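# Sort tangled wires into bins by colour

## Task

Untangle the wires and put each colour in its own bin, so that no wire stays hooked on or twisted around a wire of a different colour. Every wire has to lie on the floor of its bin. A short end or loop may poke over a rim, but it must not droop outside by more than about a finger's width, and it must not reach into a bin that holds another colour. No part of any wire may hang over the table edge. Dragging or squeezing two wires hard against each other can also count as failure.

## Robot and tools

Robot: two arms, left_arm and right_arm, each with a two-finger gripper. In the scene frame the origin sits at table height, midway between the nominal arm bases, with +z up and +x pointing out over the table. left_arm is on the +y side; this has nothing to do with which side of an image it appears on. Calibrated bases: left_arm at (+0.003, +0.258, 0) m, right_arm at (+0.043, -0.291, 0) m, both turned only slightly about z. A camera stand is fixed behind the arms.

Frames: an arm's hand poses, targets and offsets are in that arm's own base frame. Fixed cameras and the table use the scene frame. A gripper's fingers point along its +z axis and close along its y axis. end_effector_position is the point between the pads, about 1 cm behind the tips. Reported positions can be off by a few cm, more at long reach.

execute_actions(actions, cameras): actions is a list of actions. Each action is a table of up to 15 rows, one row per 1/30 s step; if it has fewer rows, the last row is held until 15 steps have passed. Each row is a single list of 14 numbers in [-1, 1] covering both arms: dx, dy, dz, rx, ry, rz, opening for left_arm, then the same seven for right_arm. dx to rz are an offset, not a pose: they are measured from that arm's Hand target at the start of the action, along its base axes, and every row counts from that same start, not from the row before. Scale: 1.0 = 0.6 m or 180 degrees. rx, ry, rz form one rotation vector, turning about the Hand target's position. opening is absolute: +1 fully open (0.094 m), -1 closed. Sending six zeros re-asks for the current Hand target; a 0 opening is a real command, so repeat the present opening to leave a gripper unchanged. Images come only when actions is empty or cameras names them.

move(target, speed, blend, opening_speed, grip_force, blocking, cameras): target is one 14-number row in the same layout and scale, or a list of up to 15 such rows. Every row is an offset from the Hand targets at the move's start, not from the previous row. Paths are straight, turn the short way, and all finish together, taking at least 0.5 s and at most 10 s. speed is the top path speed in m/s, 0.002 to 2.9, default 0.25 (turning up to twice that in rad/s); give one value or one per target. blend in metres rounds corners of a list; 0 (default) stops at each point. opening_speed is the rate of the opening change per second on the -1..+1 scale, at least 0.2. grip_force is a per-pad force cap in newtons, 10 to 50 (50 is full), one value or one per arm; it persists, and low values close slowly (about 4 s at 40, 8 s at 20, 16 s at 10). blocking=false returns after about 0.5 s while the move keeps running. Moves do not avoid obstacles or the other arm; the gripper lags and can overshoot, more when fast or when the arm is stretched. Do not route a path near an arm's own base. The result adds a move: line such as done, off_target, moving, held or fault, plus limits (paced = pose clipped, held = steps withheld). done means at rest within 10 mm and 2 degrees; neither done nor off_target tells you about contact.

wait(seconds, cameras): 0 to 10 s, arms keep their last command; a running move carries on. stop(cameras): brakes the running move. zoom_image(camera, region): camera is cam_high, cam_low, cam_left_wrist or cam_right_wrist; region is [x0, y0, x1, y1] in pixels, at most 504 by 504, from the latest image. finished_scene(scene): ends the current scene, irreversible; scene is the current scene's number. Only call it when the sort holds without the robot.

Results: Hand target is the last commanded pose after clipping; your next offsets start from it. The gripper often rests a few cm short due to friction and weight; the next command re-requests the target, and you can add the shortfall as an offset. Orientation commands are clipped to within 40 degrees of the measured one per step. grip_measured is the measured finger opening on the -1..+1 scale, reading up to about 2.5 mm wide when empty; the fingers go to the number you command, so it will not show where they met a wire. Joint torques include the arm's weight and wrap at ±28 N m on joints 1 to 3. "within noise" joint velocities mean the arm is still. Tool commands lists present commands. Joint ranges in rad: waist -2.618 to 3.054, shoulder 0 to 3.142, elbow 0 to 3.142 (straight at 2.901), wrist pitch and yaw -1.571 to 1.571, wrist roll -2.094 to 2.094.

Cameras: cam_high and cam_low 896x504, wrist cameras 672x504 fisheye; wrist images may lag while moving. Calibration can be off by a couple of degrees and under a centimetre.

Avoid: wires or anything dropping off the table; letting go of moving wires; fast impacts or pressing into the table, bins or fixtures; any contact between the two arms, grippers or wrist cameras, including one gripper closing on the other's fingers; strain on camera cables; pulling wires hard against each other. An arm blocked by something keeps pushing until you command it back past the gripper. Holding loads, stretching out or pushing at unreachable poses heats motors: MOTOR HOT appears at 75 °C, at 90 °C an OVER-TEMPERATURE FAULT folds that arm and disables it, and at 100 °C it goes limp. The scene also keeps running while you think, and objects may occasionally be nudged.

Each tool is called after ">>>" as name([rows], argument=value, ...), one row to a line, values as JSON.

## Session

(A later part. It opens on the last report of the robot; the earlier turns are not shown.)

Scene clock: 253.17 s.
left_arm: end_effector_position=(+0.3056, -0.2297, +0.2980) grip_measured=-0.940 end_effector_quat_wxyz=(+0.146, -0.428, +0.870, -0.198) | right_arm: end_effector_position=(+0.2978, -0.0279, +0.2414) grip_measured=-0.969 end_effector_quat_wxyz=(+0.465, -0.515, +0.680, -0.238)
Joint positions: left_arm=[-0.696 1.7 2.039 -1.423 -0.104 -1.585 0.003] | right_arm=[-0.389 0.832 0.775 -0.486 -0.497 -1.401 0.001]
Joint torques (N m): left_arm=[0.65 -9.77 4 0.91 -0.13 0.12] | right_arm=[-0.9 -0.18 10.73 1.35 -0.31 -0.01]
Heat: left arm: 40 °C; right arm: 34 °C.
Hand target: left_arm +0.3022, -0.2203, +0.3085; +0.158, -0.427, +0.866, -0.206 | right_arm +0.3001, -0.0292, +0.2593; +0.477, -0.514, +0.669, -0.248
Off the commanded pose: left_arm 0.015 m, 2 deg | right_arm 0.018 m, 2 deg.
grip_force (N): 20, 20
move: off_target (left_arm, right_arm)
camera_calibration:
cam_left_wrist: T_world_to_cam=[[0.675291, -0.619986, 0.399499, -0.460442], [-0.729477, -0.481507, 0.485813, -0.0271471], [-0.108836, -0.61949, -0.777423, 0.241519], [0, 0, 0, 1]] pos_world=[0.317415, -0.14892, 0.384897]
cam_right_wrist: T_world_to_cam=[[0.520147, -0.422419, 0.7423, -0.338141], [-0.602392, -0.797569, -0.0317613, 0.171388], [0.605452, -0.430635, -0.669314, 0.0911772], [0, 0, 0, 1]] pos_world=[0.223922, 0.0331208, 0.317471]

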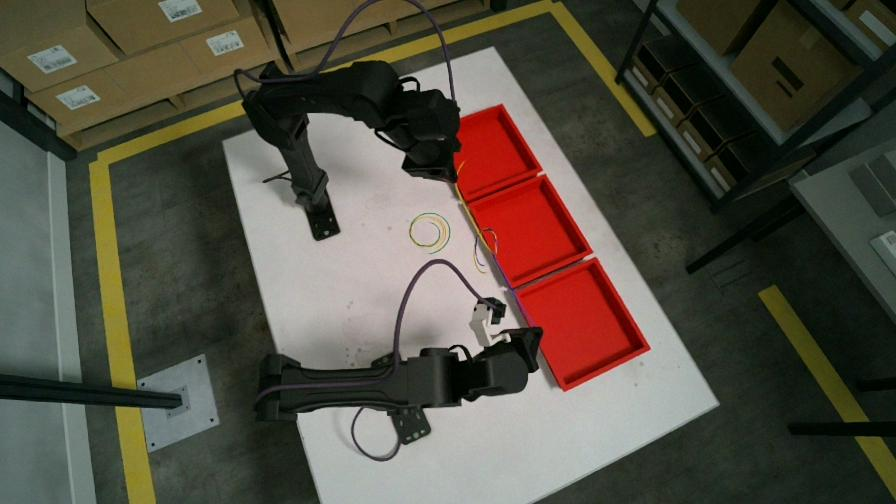

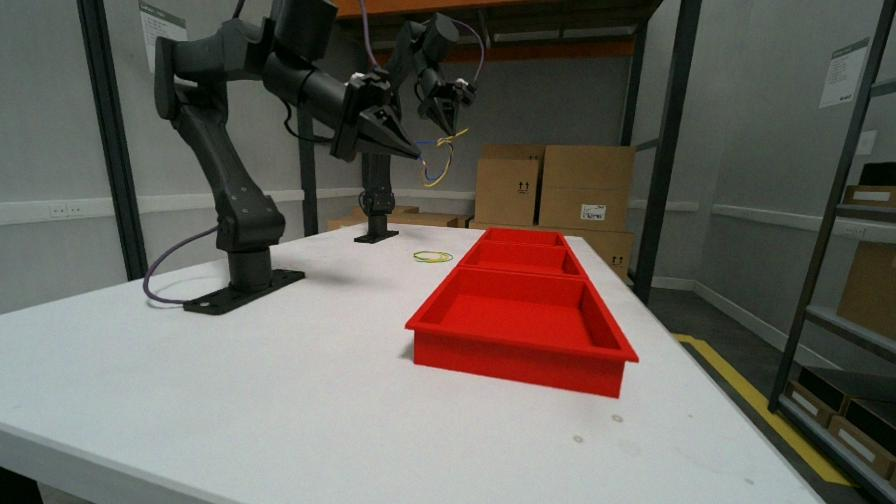

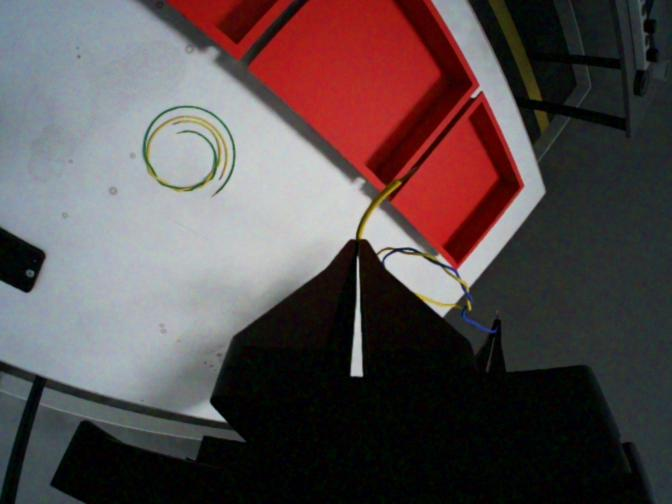

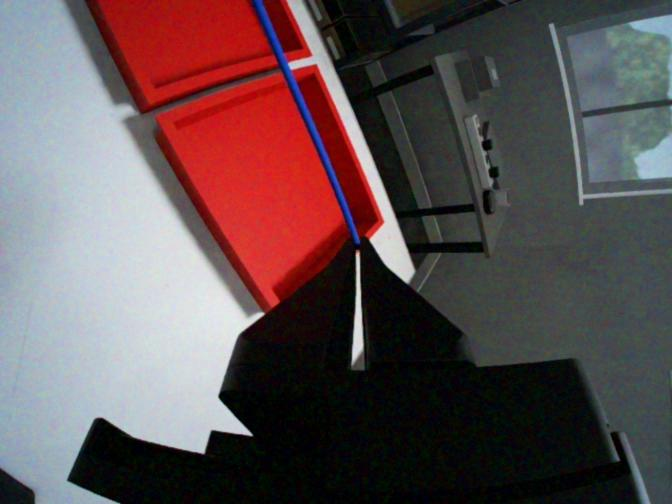

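>>> move(target=[0,0.03,0,0,0,0,-0.97,0,-0.03,0,0,0,0,-1], speed=0.03, cameras=["cam_high","cam_low","cam_left_wrist"])

>>> zoom_image(camera="cam_high", region=[420, 140, 560, 300])

>>> zoom_image(camera="cam_left_wrist", region=[340, 170, 520, 350])

>>> zoom_image(camera="cam_low", region=[370, 110, 510, 250])

Scene clock: 254.67 s.
left_arm: end_effector_position=(+0.3040, -0.2137, +0.2977) grip_measured=-0.940 end_effector_quat_wxyz=(+0.140, -0.426, +0.871, -0.199) | right_arm: end_effector_position=(+0.2975, -0.0420, +0.2424) grip_measured=-0.969 end_effector_quat_wxyz=(+0.471, -0.517, +0.676, -0.232)
Joint positions: left_arm=[-0.649 1.656 1.99 -1.417 -0.068 -1.542 0.003] | right_arm=[-0.49 0.87 0.795 -0.501 -0.601 -1.462 0.001]
Joint torques (N m): left_arm=[0.91 -9.47 4.03 0.94 -0.22 0.14] | right_arm=[-1.11 -0.36 10.67 1.33 -0.15 0.07]
Heat: left arm: 40 °C; right arm: 34 °C.
Hand target: left_arm +0.3023, -0.2023, +0.3085; +0.159, -0.427, +0.866, -0.206 | right_arm +0.3001, -0.0471, +0.2594; +0.477, -0.514, +0.669, -0.248
Off the commanded pose: left_arm 0.016 m, 2 deg | right_arm 0.018 m, 2 deg.
grip_force (N): 20, 20
move: off_target (left_arm, right_arm)
camera_calibration:
cam_left_wrist: T_world_to_cam=[[0.674641, -0.621973, 0.397504, -0.448838], [-0.728221, -0.472808, 0.496132, -0.0221033], [-0.120638, -0.624182, -0.771909, 0.251991], [0, 0, 0, 1]] pos_world=[0.317108, -0.132327, 0.383895]
Images, in order (width x height): cam_high 896x504, cam_low 896x504, cam_left_wrist 672x504.

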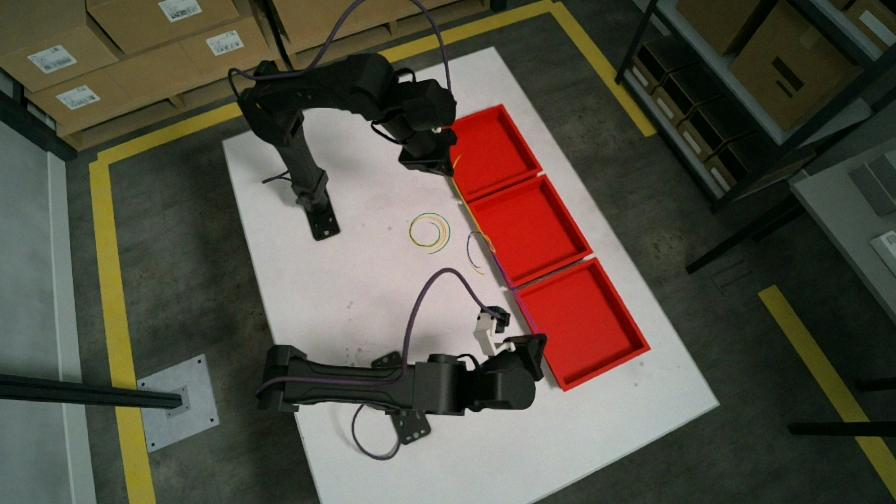

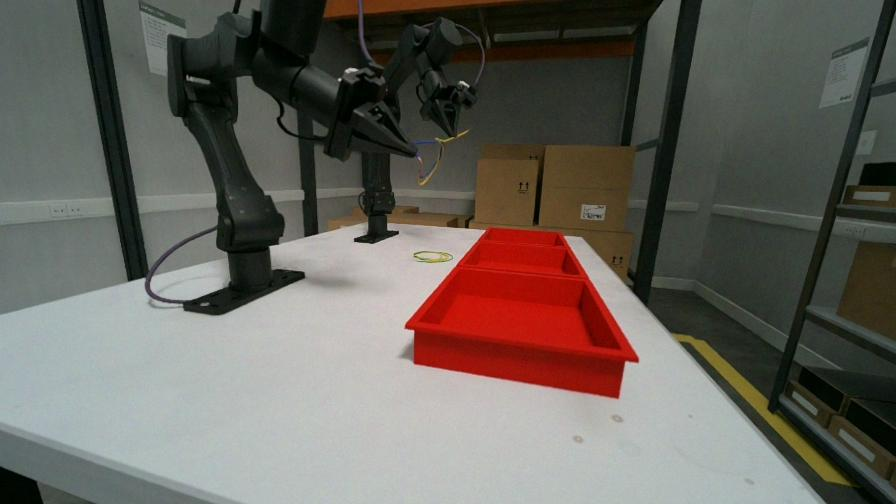

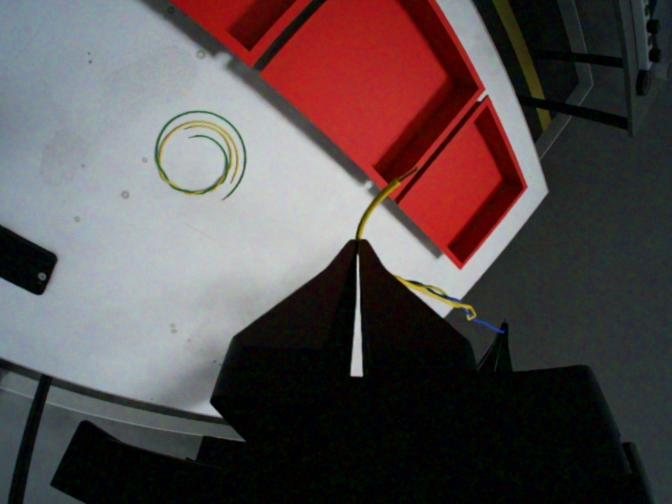

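Scaled by 3.150.

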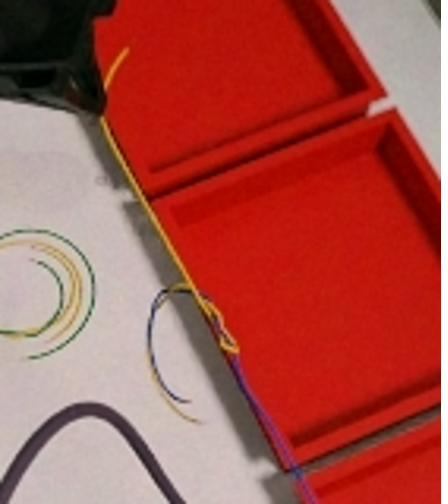

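Scaled by 2.800 from the camera's 672x504 image, which has a finer 960x720 frame.

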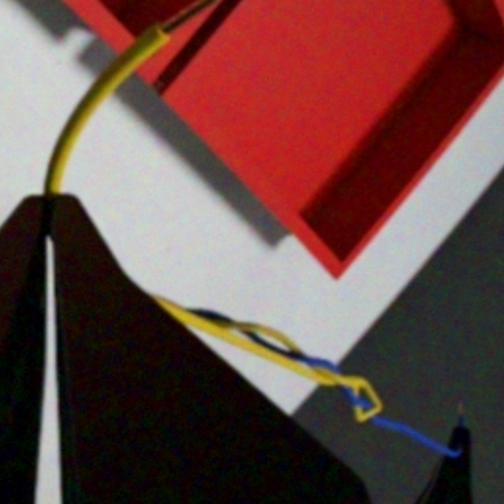

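Scaled by 3.600.

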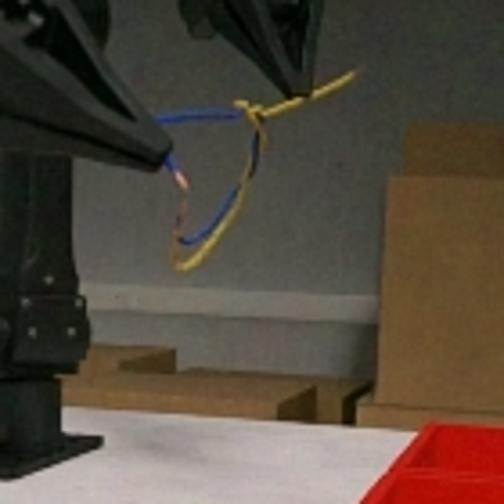

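>>> move(target=[0,0.04,0,0,0,0,-0.97,0,-0.04,0,0,0,0,-1], speed=0.03, cameras=["cam_high","cam_low","cam_left_wrist","cam_right_wrist"])

>>> zoom_image(camera="cam_high", region=[420, 140, 560, 300])

>>> zoom_image(camera="cam_left_wrist", region=[340, 170, 520, 350])

>>> zoom_image(camera="cam_low", region=[370, 110, 510, 250])

Scene clock: 256.33 s.
left_arm: end_effector_position=(+0.3051, -0.1901, +0.3000) grip_measured=-0.940 end_effector_quat_wxyz=(+0.140, -0.426, +0.870, -0.204) | right_arm: end_effector_position=(+0.2976, -0.0656, +0.2427) grip_measured=-0.969 end_effector_quat_wxyz=(+0.472, -0.516, +0.677, -0.231)
Joint positions: left_arm=[-0.575 1.6 1.935 -1.406 -0.029 -1.477 0.003] | right_arm=[-0.613 0.934 0.829 -0.523 -0.703 -1.545 0.001]
Joint torques (N m): left_arm=[0.9 -8.73 4 0.91 -0.23 0.11] | right_arm=[-1.22 -0.66 10.67 1.27 -0.23 -0.01]
Heat: left arm: 40 °C; right arm: 34 °C.
Hand target: left_arm +0.3023, -0.1783, +0.3085; +0.159, -0.427, +0.866, -0.206 | right_arm +0.3002, -0.0712, +0.2595; +0.477, -0.514, +0.669, -0.249
Off the commanded pose: left_arm 0.015 m, 2 deg | right_arm 0.018 m, 2 deg.
grip_force (N): 20, 20
move: off_target (left_arm, right_arm)
camera_calibration:
cam_left_wrist: T_world_to_cam=[[0.671697, -0.619296, 0.406566, -0.437175], [-0.731485, -0.467552, 0.496311, -0.00929205], [-0.117272, -0.630767, -0.767059, 0.26484], [0, 0, 0, 1]] pos_world=[0.31791, -0.108032, 0.3855]
cam_right_wrist: T_world_to_cam=[[0.522564, -0.425756, 0.738687, -0.354938], [-0.591776, -0.804832, -0.0452436, 0.140969], [0.613781, -0.413495, -0.672529, 0.0754324], [0, 0, 0, 1]] pos_world=[0.222601, -0.00647005, 0.319296]

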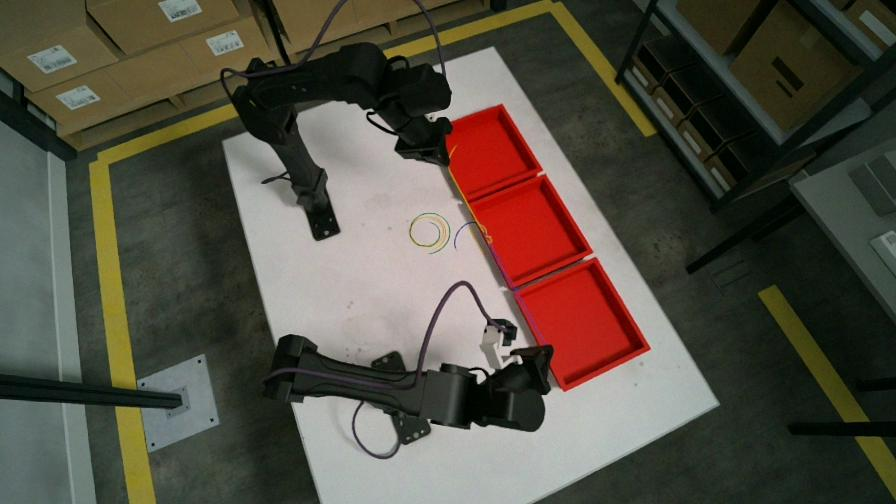

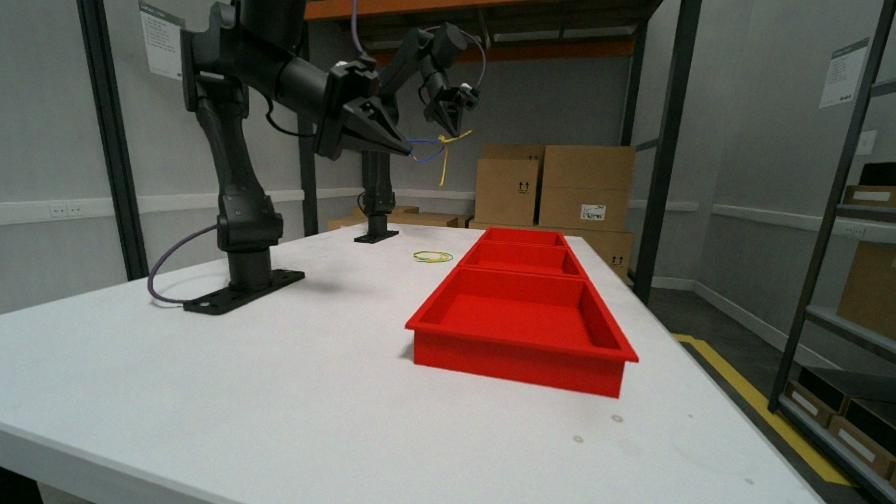

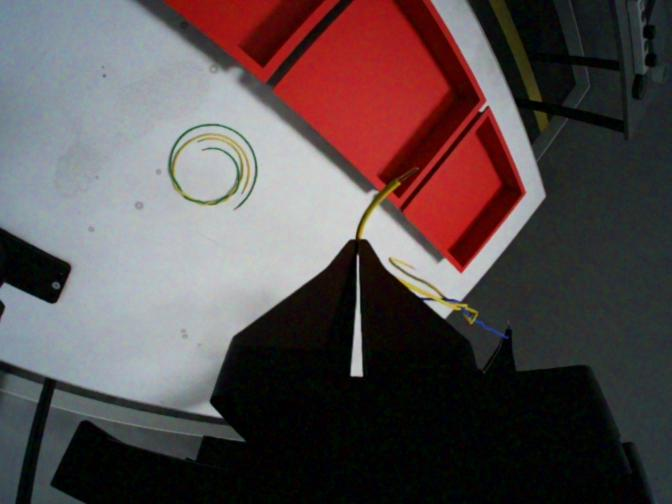

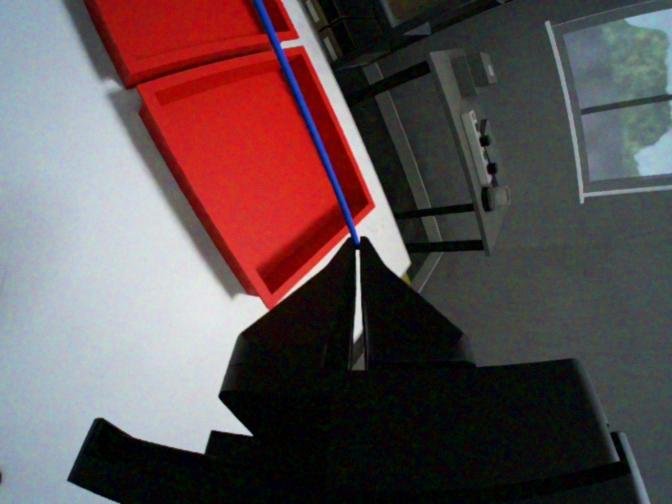

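Scaled by 3.150.

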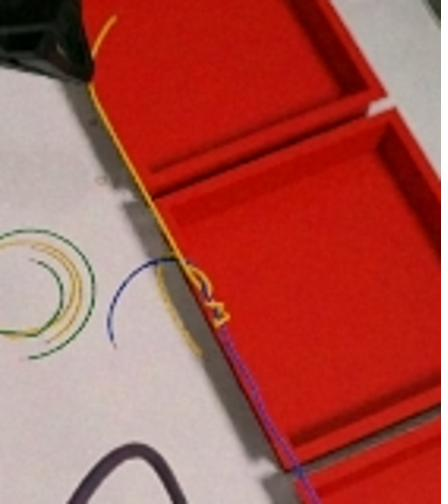

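Scaled by 2.800 from the camera's 672x504 image, which has a finer 960x720 frame.

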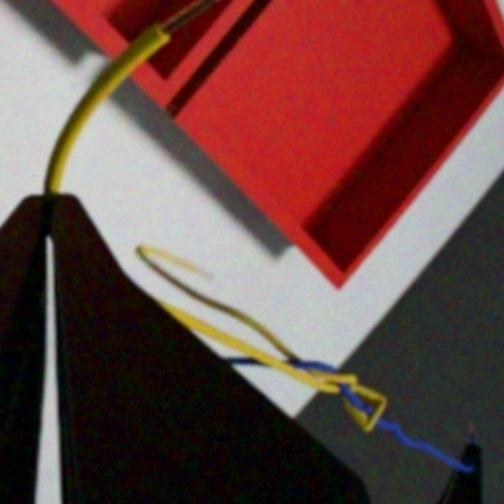

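Scaled by 3.600.

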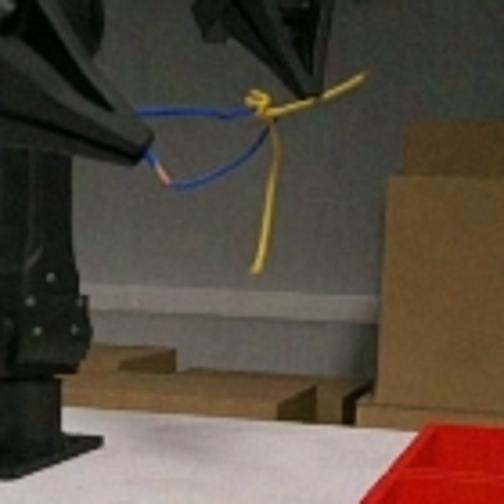

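>>> zoom_image(camera="cam_high", region=[450, 205, 520, 265])

>>> zoom_image(camera="cam_left_wrist", region=[380, 250, 520, 350])

>>> zoom_image(camera="cam_low", region=[400, 120, 480, 190])

Scaled by 7.200.

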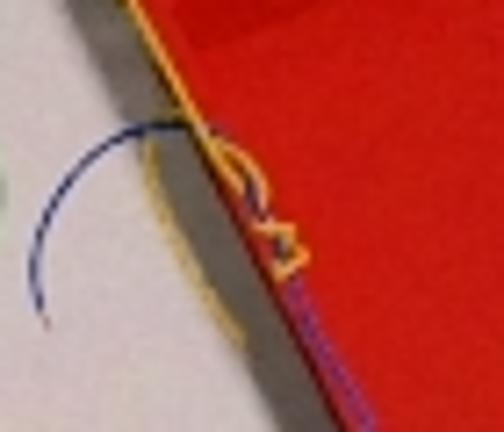

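Scaled by 3.600 from the camera's 672x504 image, which has a finer 960x720 frame.

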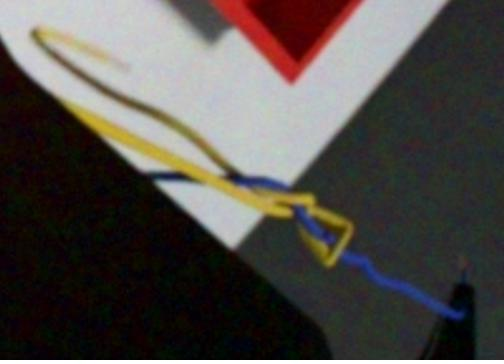

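Scaled by 6.300.

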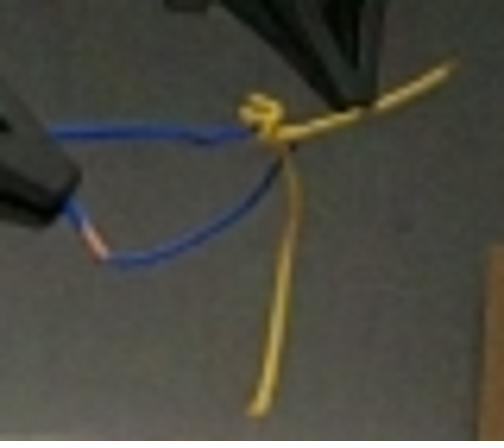

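>>> move(target=[0,0.04,0,0,0,0,-0.97,0,-0.04,0,0,0,0,-1], speed=0.03, cameras=["cam_high","cam_low","cam_left_wrist"])

>>> zoom_image(camera="cam_high", region=[430, 160, 530, 280])

>>> zoom_image(camera="cam_left_wrist", region=[380, 250, 520, 350])

>>> zoom_image(camera="cam_low", region=[400, 120, 480, 190])

Scene clock: 258.00 s.
left_arm: end_effector_position=(+0.3075, -0.1608, +0.3014) grip_measured=-0.940 end_effector_quat_wxyz=(+0.148, -0.430, +0.868, -0.201) | right_arm: end_effector_position=(+0.2978, -0.0942, +0.2425) grip_measured=-0.969 end_effector_quat_wxyz=(+0.466, -0.511, +0.681, -0.239)
Joint positions: left_arm=[-0.488 1.551 1.891 -1.405 -0.006 -1.406 0.003] | right_arm=[-0.723 1.008 0.872 -0.543 -0.768 -1.628 0.001]
Joint torques (N m): left_arm=[0.54 -7.95 4.04 0.93 -0.04 0.13] | right_arm=[-0.81 -1.14 10.61 1.11 -0.45 -0.02]
Heat: left arm: 40 °C; right arm: 34 °C.
Hand target: left_arm +0.3024, -0.1542, +0.3085; +0.159, -0.427, +0.866, -0.206 | right_arm +0.3001, -0.0952, +0.2594; +0.477, -0.514, +0.669, -0.249
Off the commanded pose: left_arm 0.011 m, 1 deg | right_arm 0.017 m, 2 deg.
grip_force (N): 20, 20
move: off_target (left_arm, right_arm)
camera_calibration:
cam_left_wrist: T_world_to_cam=[[0.675393, -0.615125, 0.406774, -0.421762], [-0.730448, -0.482133, 0.483728, 0.00661054], [-0.101434, -0.623835, -0.774946, 0.283294], [0, 0, 0, 1]] pos_world=[0.31842, -0.0795205, 0.387902]
Images, in order (width x height): cam_high 896x504, cam_low 896x504, cam_left_wrist 672x504.

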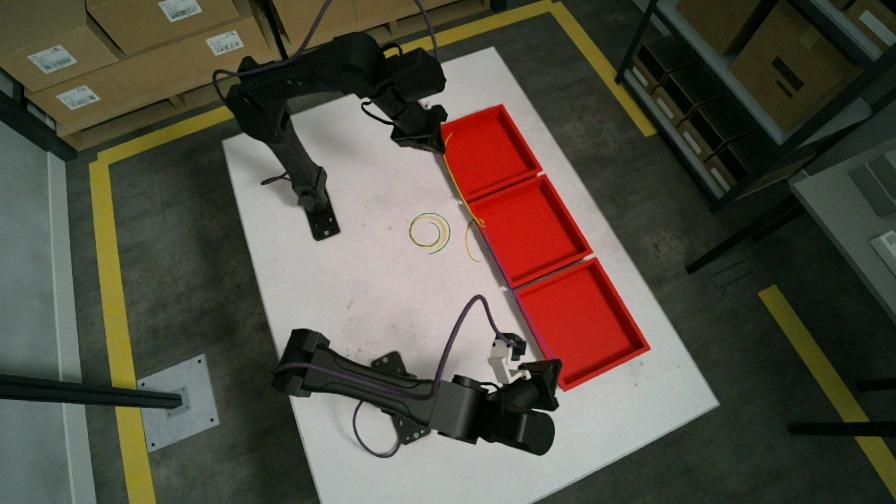

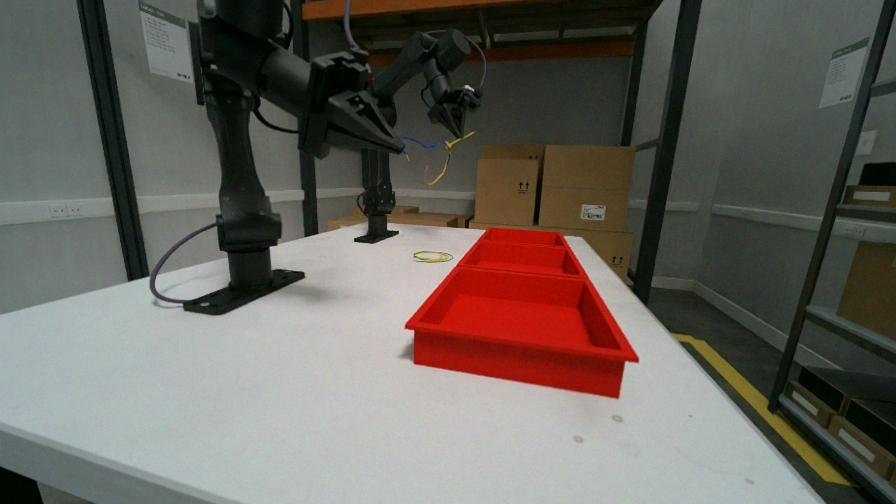

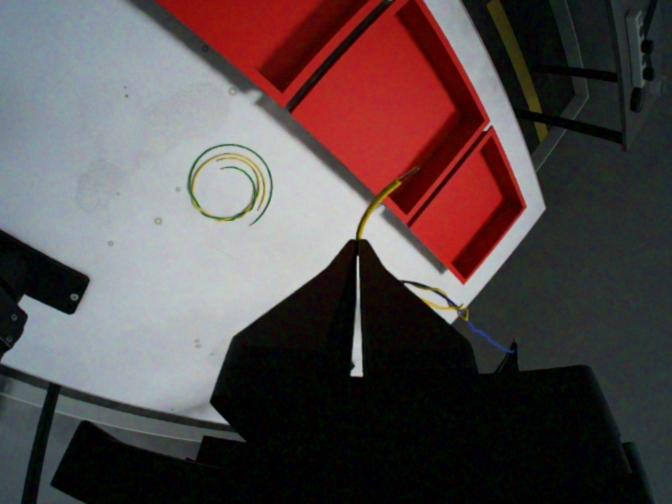

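Scaled by 4.200.

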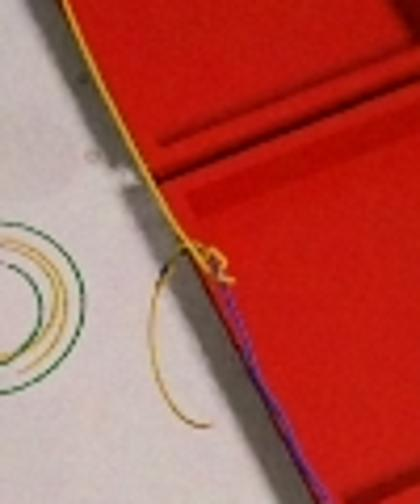

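Scaled by 3.600 from the camera's 672x504 image, which has a finer 960x720 frame.

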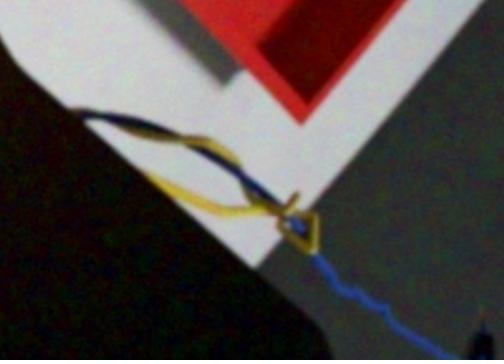

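Scaled by 6.300.

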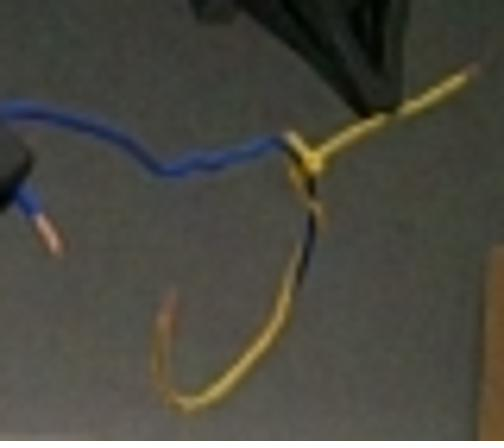

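>>> move(target=[0,0.05,0,0,0,0,-0.97,0,-0.05,0,0,0,0,-1], speed=0.03, cameras=["cam_high","cam_low","cam_left_wrist","cam_right_wrist"])

>>> zoom_image(camera="cam_high", region=[430, 160, 530, 280])

>>> zoom_image(camera="cam_left_wrist", region=[380, 250, 520, 350])

>>> zoom_image(camera="cam_low", region=[400, 120, 480, 190])

Scene clock: 259.73 s.
left_arm: end_effector_position=(+0.3093, -0.1296, +0.3032) grip_measured=-0.940 end_effector_quat_wxyz=(+0.152, -0.430, +0.866, -0.204) | right_arm: end_effector_position=(+0.2979, -0.1243, +0.2430) grip_measured=-0.969 end_effector_quat_wxyz=(+0.465, -0.511, +0.682, -0.240)
Joint positions: left_arm=[-0.374 1.505 1.851 -1.405 0.047 -1.308 0.003] | right_arm=[-0.831 1.109 0.938 -0.58 -0.848 -1.73 0.001]
Joint torques (N m): left_arm=[0.46 -7.34 4.03 0.88 -0.01 0.13] | right_arm=[-0.72 -1.69 10.51 1.01 -0.51 0.01]
Heat: left arm: 39 °C; right arm: 34 °C.
Hand target: left_arm +0.3023, -0.1242, +0.3085; +0.159, -0.427, +0.866, -0.206 | right_arm +0.3001, -0.1251, +0.2594; +0.477, -0.514, +0.668, -0.249
Off the commanded pose: left_arm 0.010 m, 1 deg | right_arm 0.017 m, 2 deg.
grip_force (N): 20, 20
move: off_target (right_arm)
camera_calibration:
cam_left_wrist: T_world_to_cam=[[0.673803, -0.612098, 0.413915, -0.405819], [-0.732965, -0.482748, 0.479288, 0.0241375], [-0.0935552, -0.626331, -0.773923, 0.301324], [0, 0, 0, 1]] pos_world=[0.319324, -0.0480205, 0.389607]
cam_right_wrist: T_world_to_cam=[[0.513645, -0.428782, 0.743179, -0.379176], [-0.6104, -0.791333, -0.0346893, 0.0985278], [0.602976, -0.435818, -0.668193, 0.0505303], [0, 0, 0, 1]] pos_world=[0.224435, -0.0625936, 0.318977]

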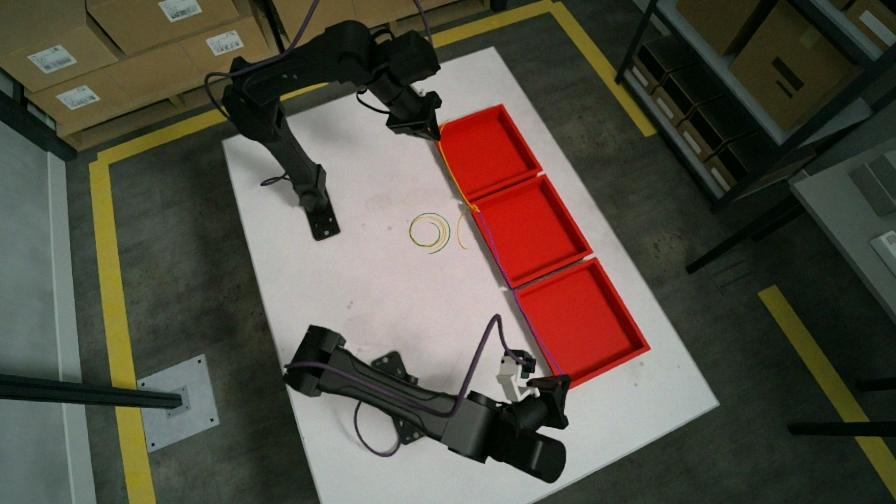

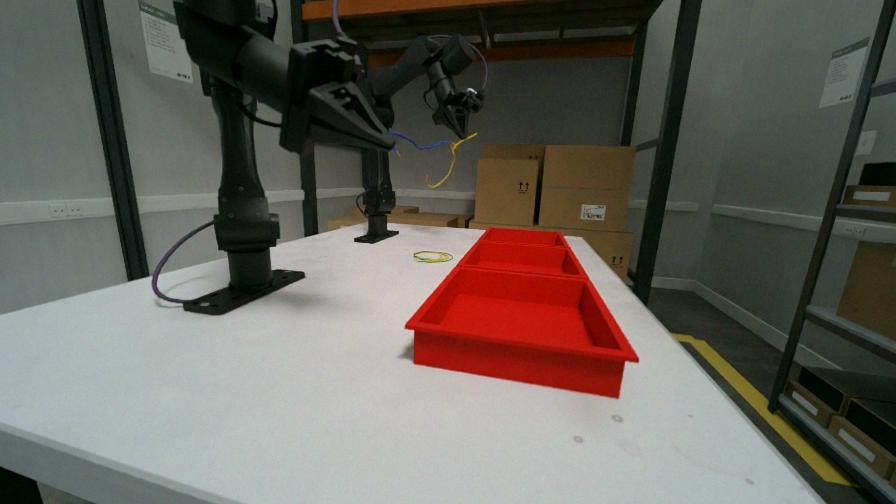

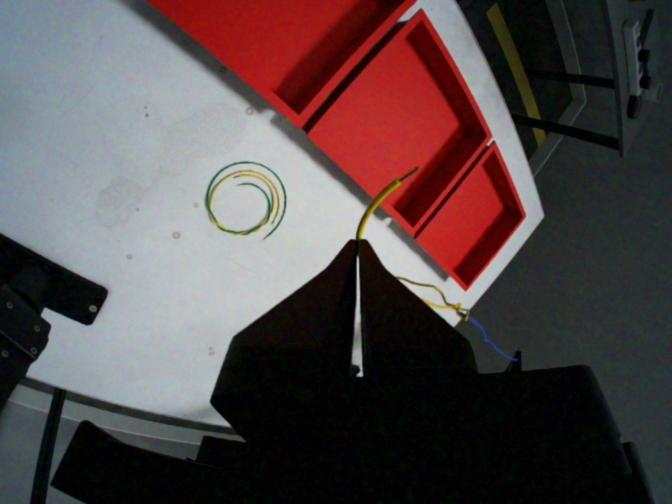

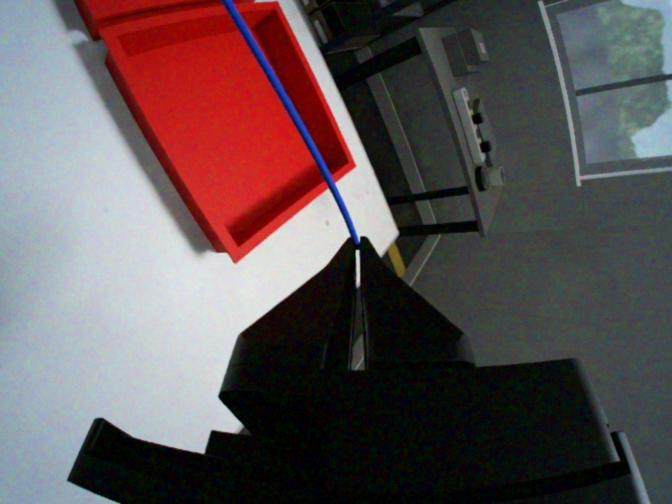

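Scaled by 4.200.

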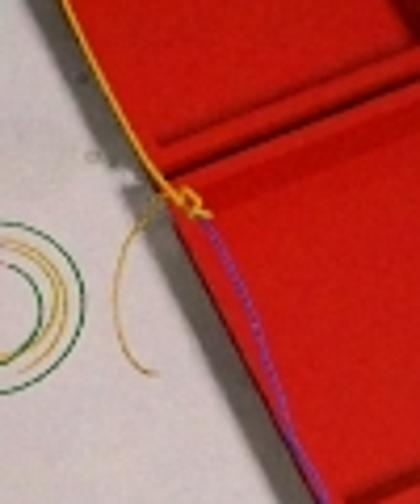

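Scaled by 3.600 from the camera's 672x504 image, which has a finer 960x720 frame.

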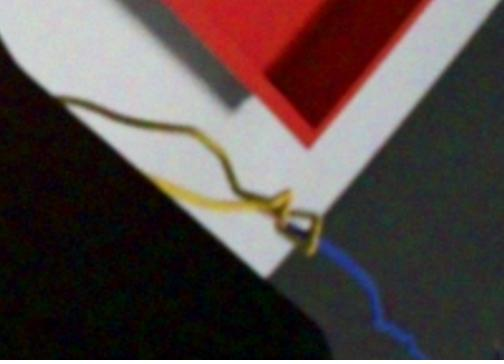

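Scaled by 6.300.

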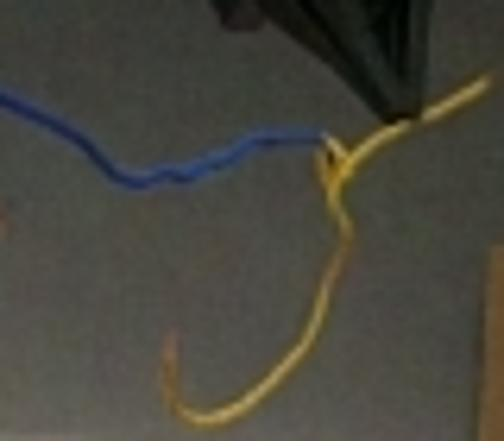

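>>> move(target=[0,0.04,0,0,0,0,-0.97,0,-0.05,0,0,0,0,-1], speed=0.03, cameras=["cam_high","cam_low","cam_left_wrist","cam_right_wrist"])

>>> zoom_image(camera="cam_high", region=[430, 140, 550, 300])

>>> zoom_image(camera="cam_left_wrist", region=[380, 250, 520, 350])

>>> zoom_image(camera="cam_low", region=[380, 110, 480, 200])

Scene clock: 261.43 s.
left_arm: end_effector_position=(+0.3111, -0.1040, +0.3044) grip_measured=-0.940 end_effector_quat_wxyz=(+0.155, -0.431, +0.865, -0.205) | right_arm: end_effector_position=(+0.2979, -0.1551, +0.2433) grip_measured=-0.969 end_effector_quat_wxyz=(+0.464, -0.510, +0.683, -0.242)
Joint positions: left_arm=[-0.276 1.479 1.831 -1.41 0.091 -1.223 0.003] | right_arm=[-0.92 1.217 1.017 -0.624 -0.905 -1.827 0.001]
Joint torques (N m): left_arm=[0.4 -7.01 4.03 0.81 0.08 0.14] | right_arm=[-0.61 -2.35 10.4 0.93 -0.6 -0.04]
Heat: left arm: 39 °C; right arm: 34 °C.
Hand target: left_arm +0.3022, -0.1002, +0.3086; +0.159, -0.427, +0.866, -0.206 | right_arm +0.3001, -0.1552, +0.2593; +0.477, -0.514, +0.669, -0.248
Off the commanded pose: left_arm 0.010 m, 1 deg | right_arm 0.016 m, 2 deg.
grip_force (N): 20, 20
move: off_target (right_arm)
camera_calibration:
cam_left_wrist: T_world_to_cam=[[0.672582, -0.610585, 0.418114, -0.392575], [-0.735036, -0.485718, 0.473076, 0.0395119], [-0.0857673, -0.625511, -0.775487, 0.316526], [0, 0, 0, 1]] pos_world=[0.320229, -0.0225182, 0.390911]
cam_right_wrist: T_world_to_cam=[[0.512774, -0.427799, 0.744346, -0.392481], [-0.61341, -0.789157, -0.0309799, 0.0744331], [0.600659, -0.440704, -0.667075, 0.0369117], [0, 0, 0, 1]] pos_world=[0.224741, -0.0928964, 0.319071]

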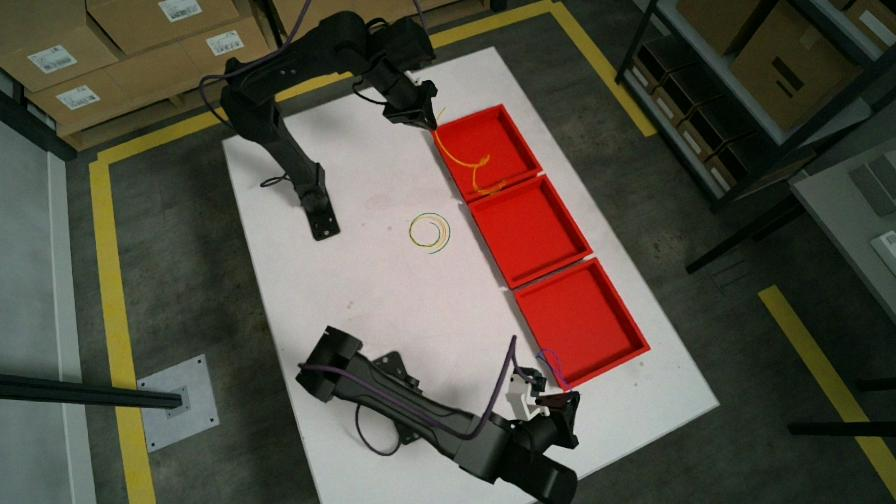

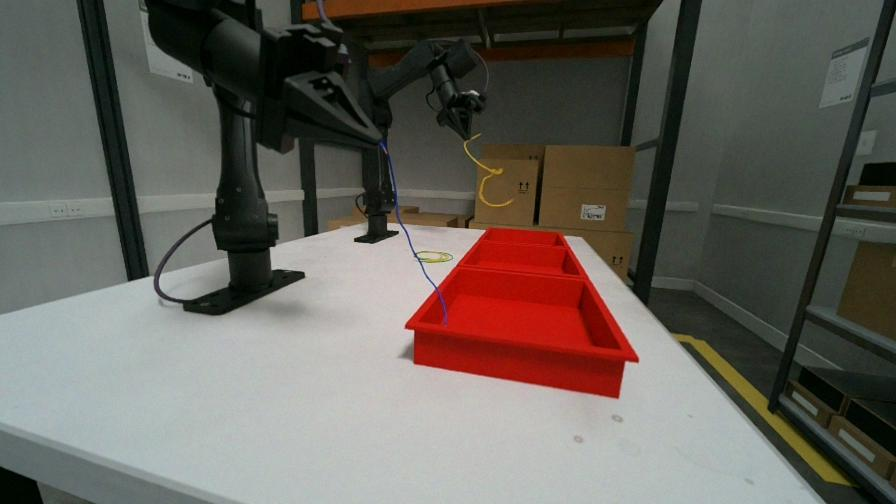

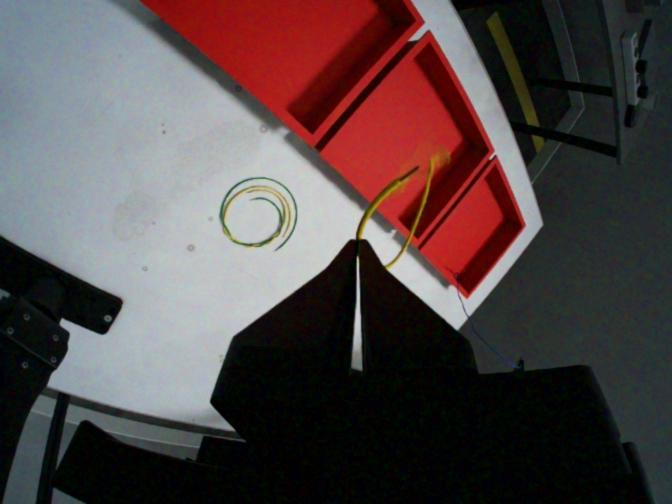

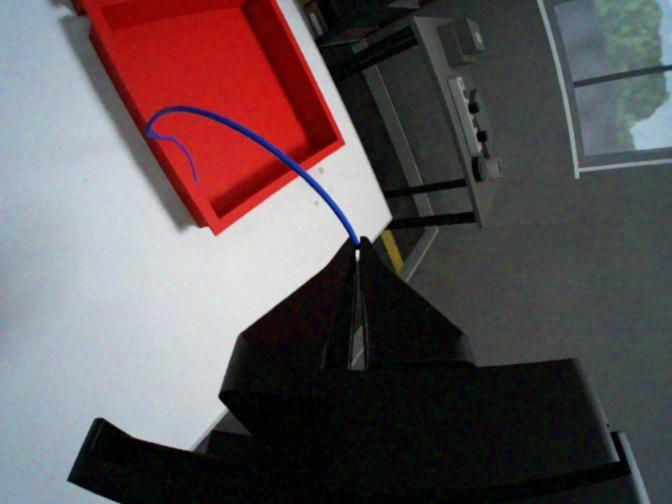

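Scaled by 3.150.

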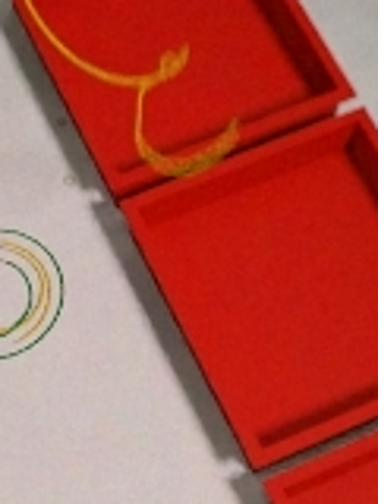

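Scaled by 3.600 from the camera's 672x504 image, which has a finer 960x720 frame.

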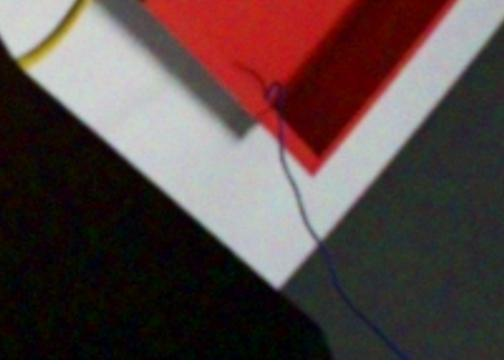

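Scaled by 5.040.

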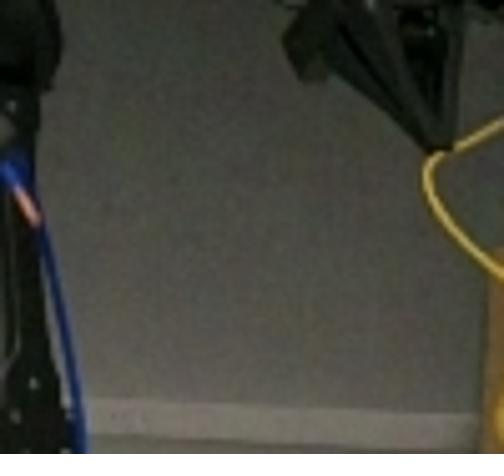

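>>> wait(seconds=0.5, cameras=["all"])

>>> zoom_image(camera="cam_low", region=[350, 110, 530, 330])

Scene clock: 262.20 s.
left_arm: end_effector_position=(+0.3111, -0.1041, +0.3044) grip_measured=-0.940 end_effector_quat_wxyz=(+0.155, -0.430, +0.865, -0.205) | right_arm: end_effector_position=(+0.2978, -0.1550, +0.2433) grip_measured=-0.969 end_effector_quat_wxyz=(+0.464, -0.511, +0.682, -0.242)
Joint positions: left_arm=[-0.276 1.479 1.831 -1.41 0.091 -1.223 0.003] | right_arm=[-0.92 1.217 1.017 -0.624 -0.906 -1.828 0.001]
Joint torques (N m): left_arm=[0.4 -7.01 4.04 0.82 0.08 0.13] | right_arm=[-0.64 -2.35 10.35 0.89 -0.58 -0.01]
Heat: left arm: 39 °C; right arm: 34 °C.
Hand target: left_arm +0.3023, -0.1002, +0.3086; +0.159, -0.427, +0.866, -0.206 | right_arm +0.3001, -0.1552, +0.2593; +0.477, -0.514, +0.669, -0.248
Tool commands: left_gripper/opening=-0.97 right_gripper/opening=-1.0
Off the commanded pose: left_arm 0.010 m, 1 deg | right_arm 0.016 m, 2 deg.
grip_force (N): 20, 20
wait: 0.50 s; at rest from the start
camera_calibration:
cam_left_wrist: T_world_to_cam=[[0.672277, -0.610843, 0.418228, -0.392589], [-0.73528, -0.485271, 0.473155, 0.0395204], [-0.0860694, -0.625606, -0.775377, 0.316515], [0, 0, 0, 1]] pos_world=[0.320229, -0.0226186, 0.390911]
cam_right_wrist: T_world_to_cam=[[0.512954, -0.42736, 0.744474, -0.392427], [-0.612916, -0.789543, -0.0309228, 0.0742858], [0.60101, -0.440438, -0.666935, 0.0369179], [0, 0, 0, 1]] pos_world=[0.22464, -0.0927954, 0.31907]

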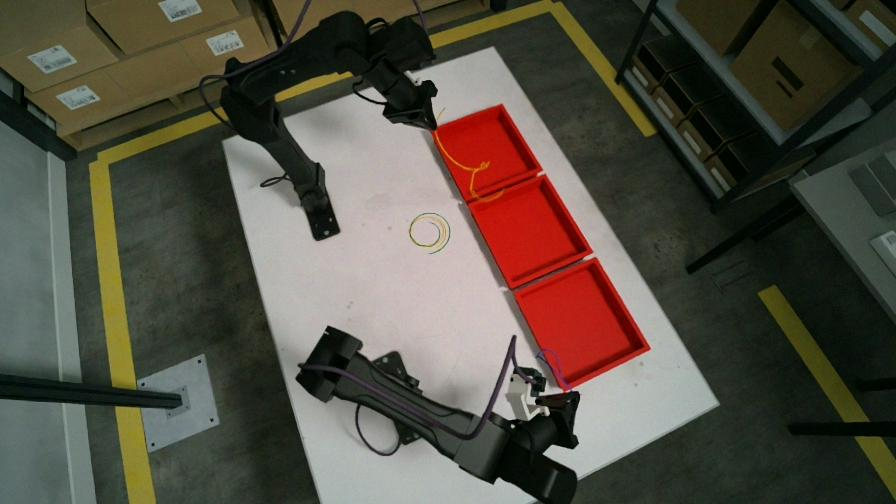

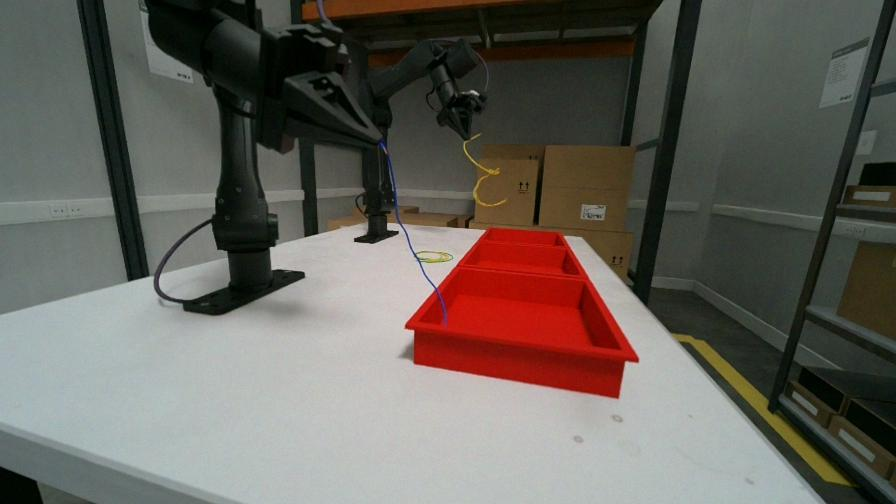

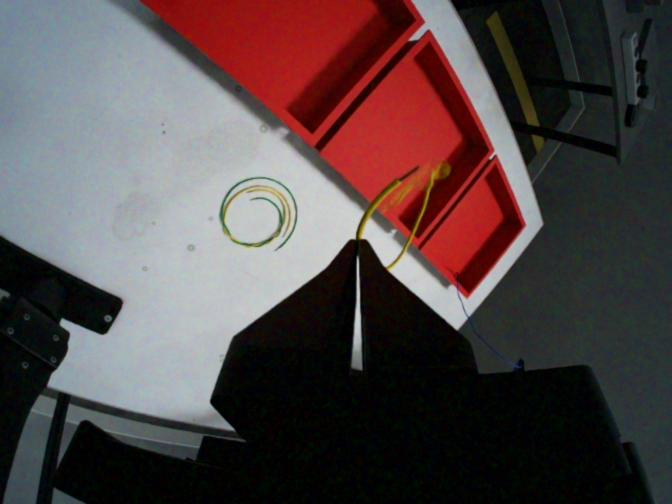

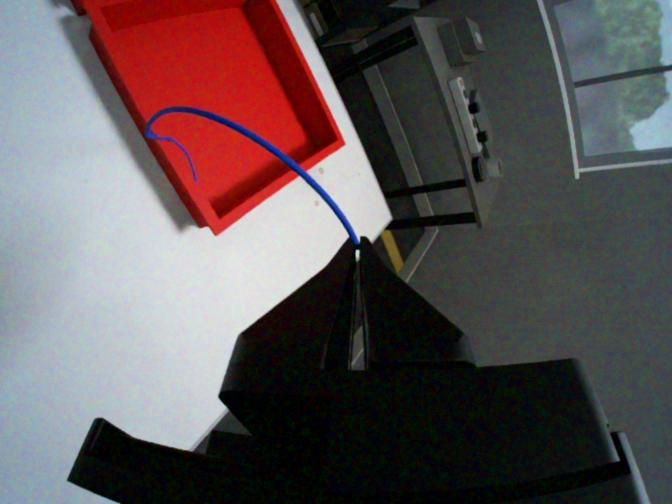

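Scaled by 2.291.

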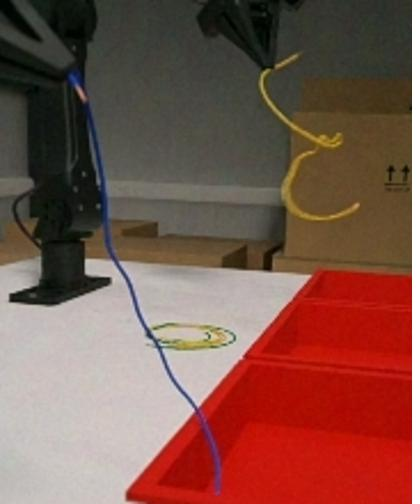

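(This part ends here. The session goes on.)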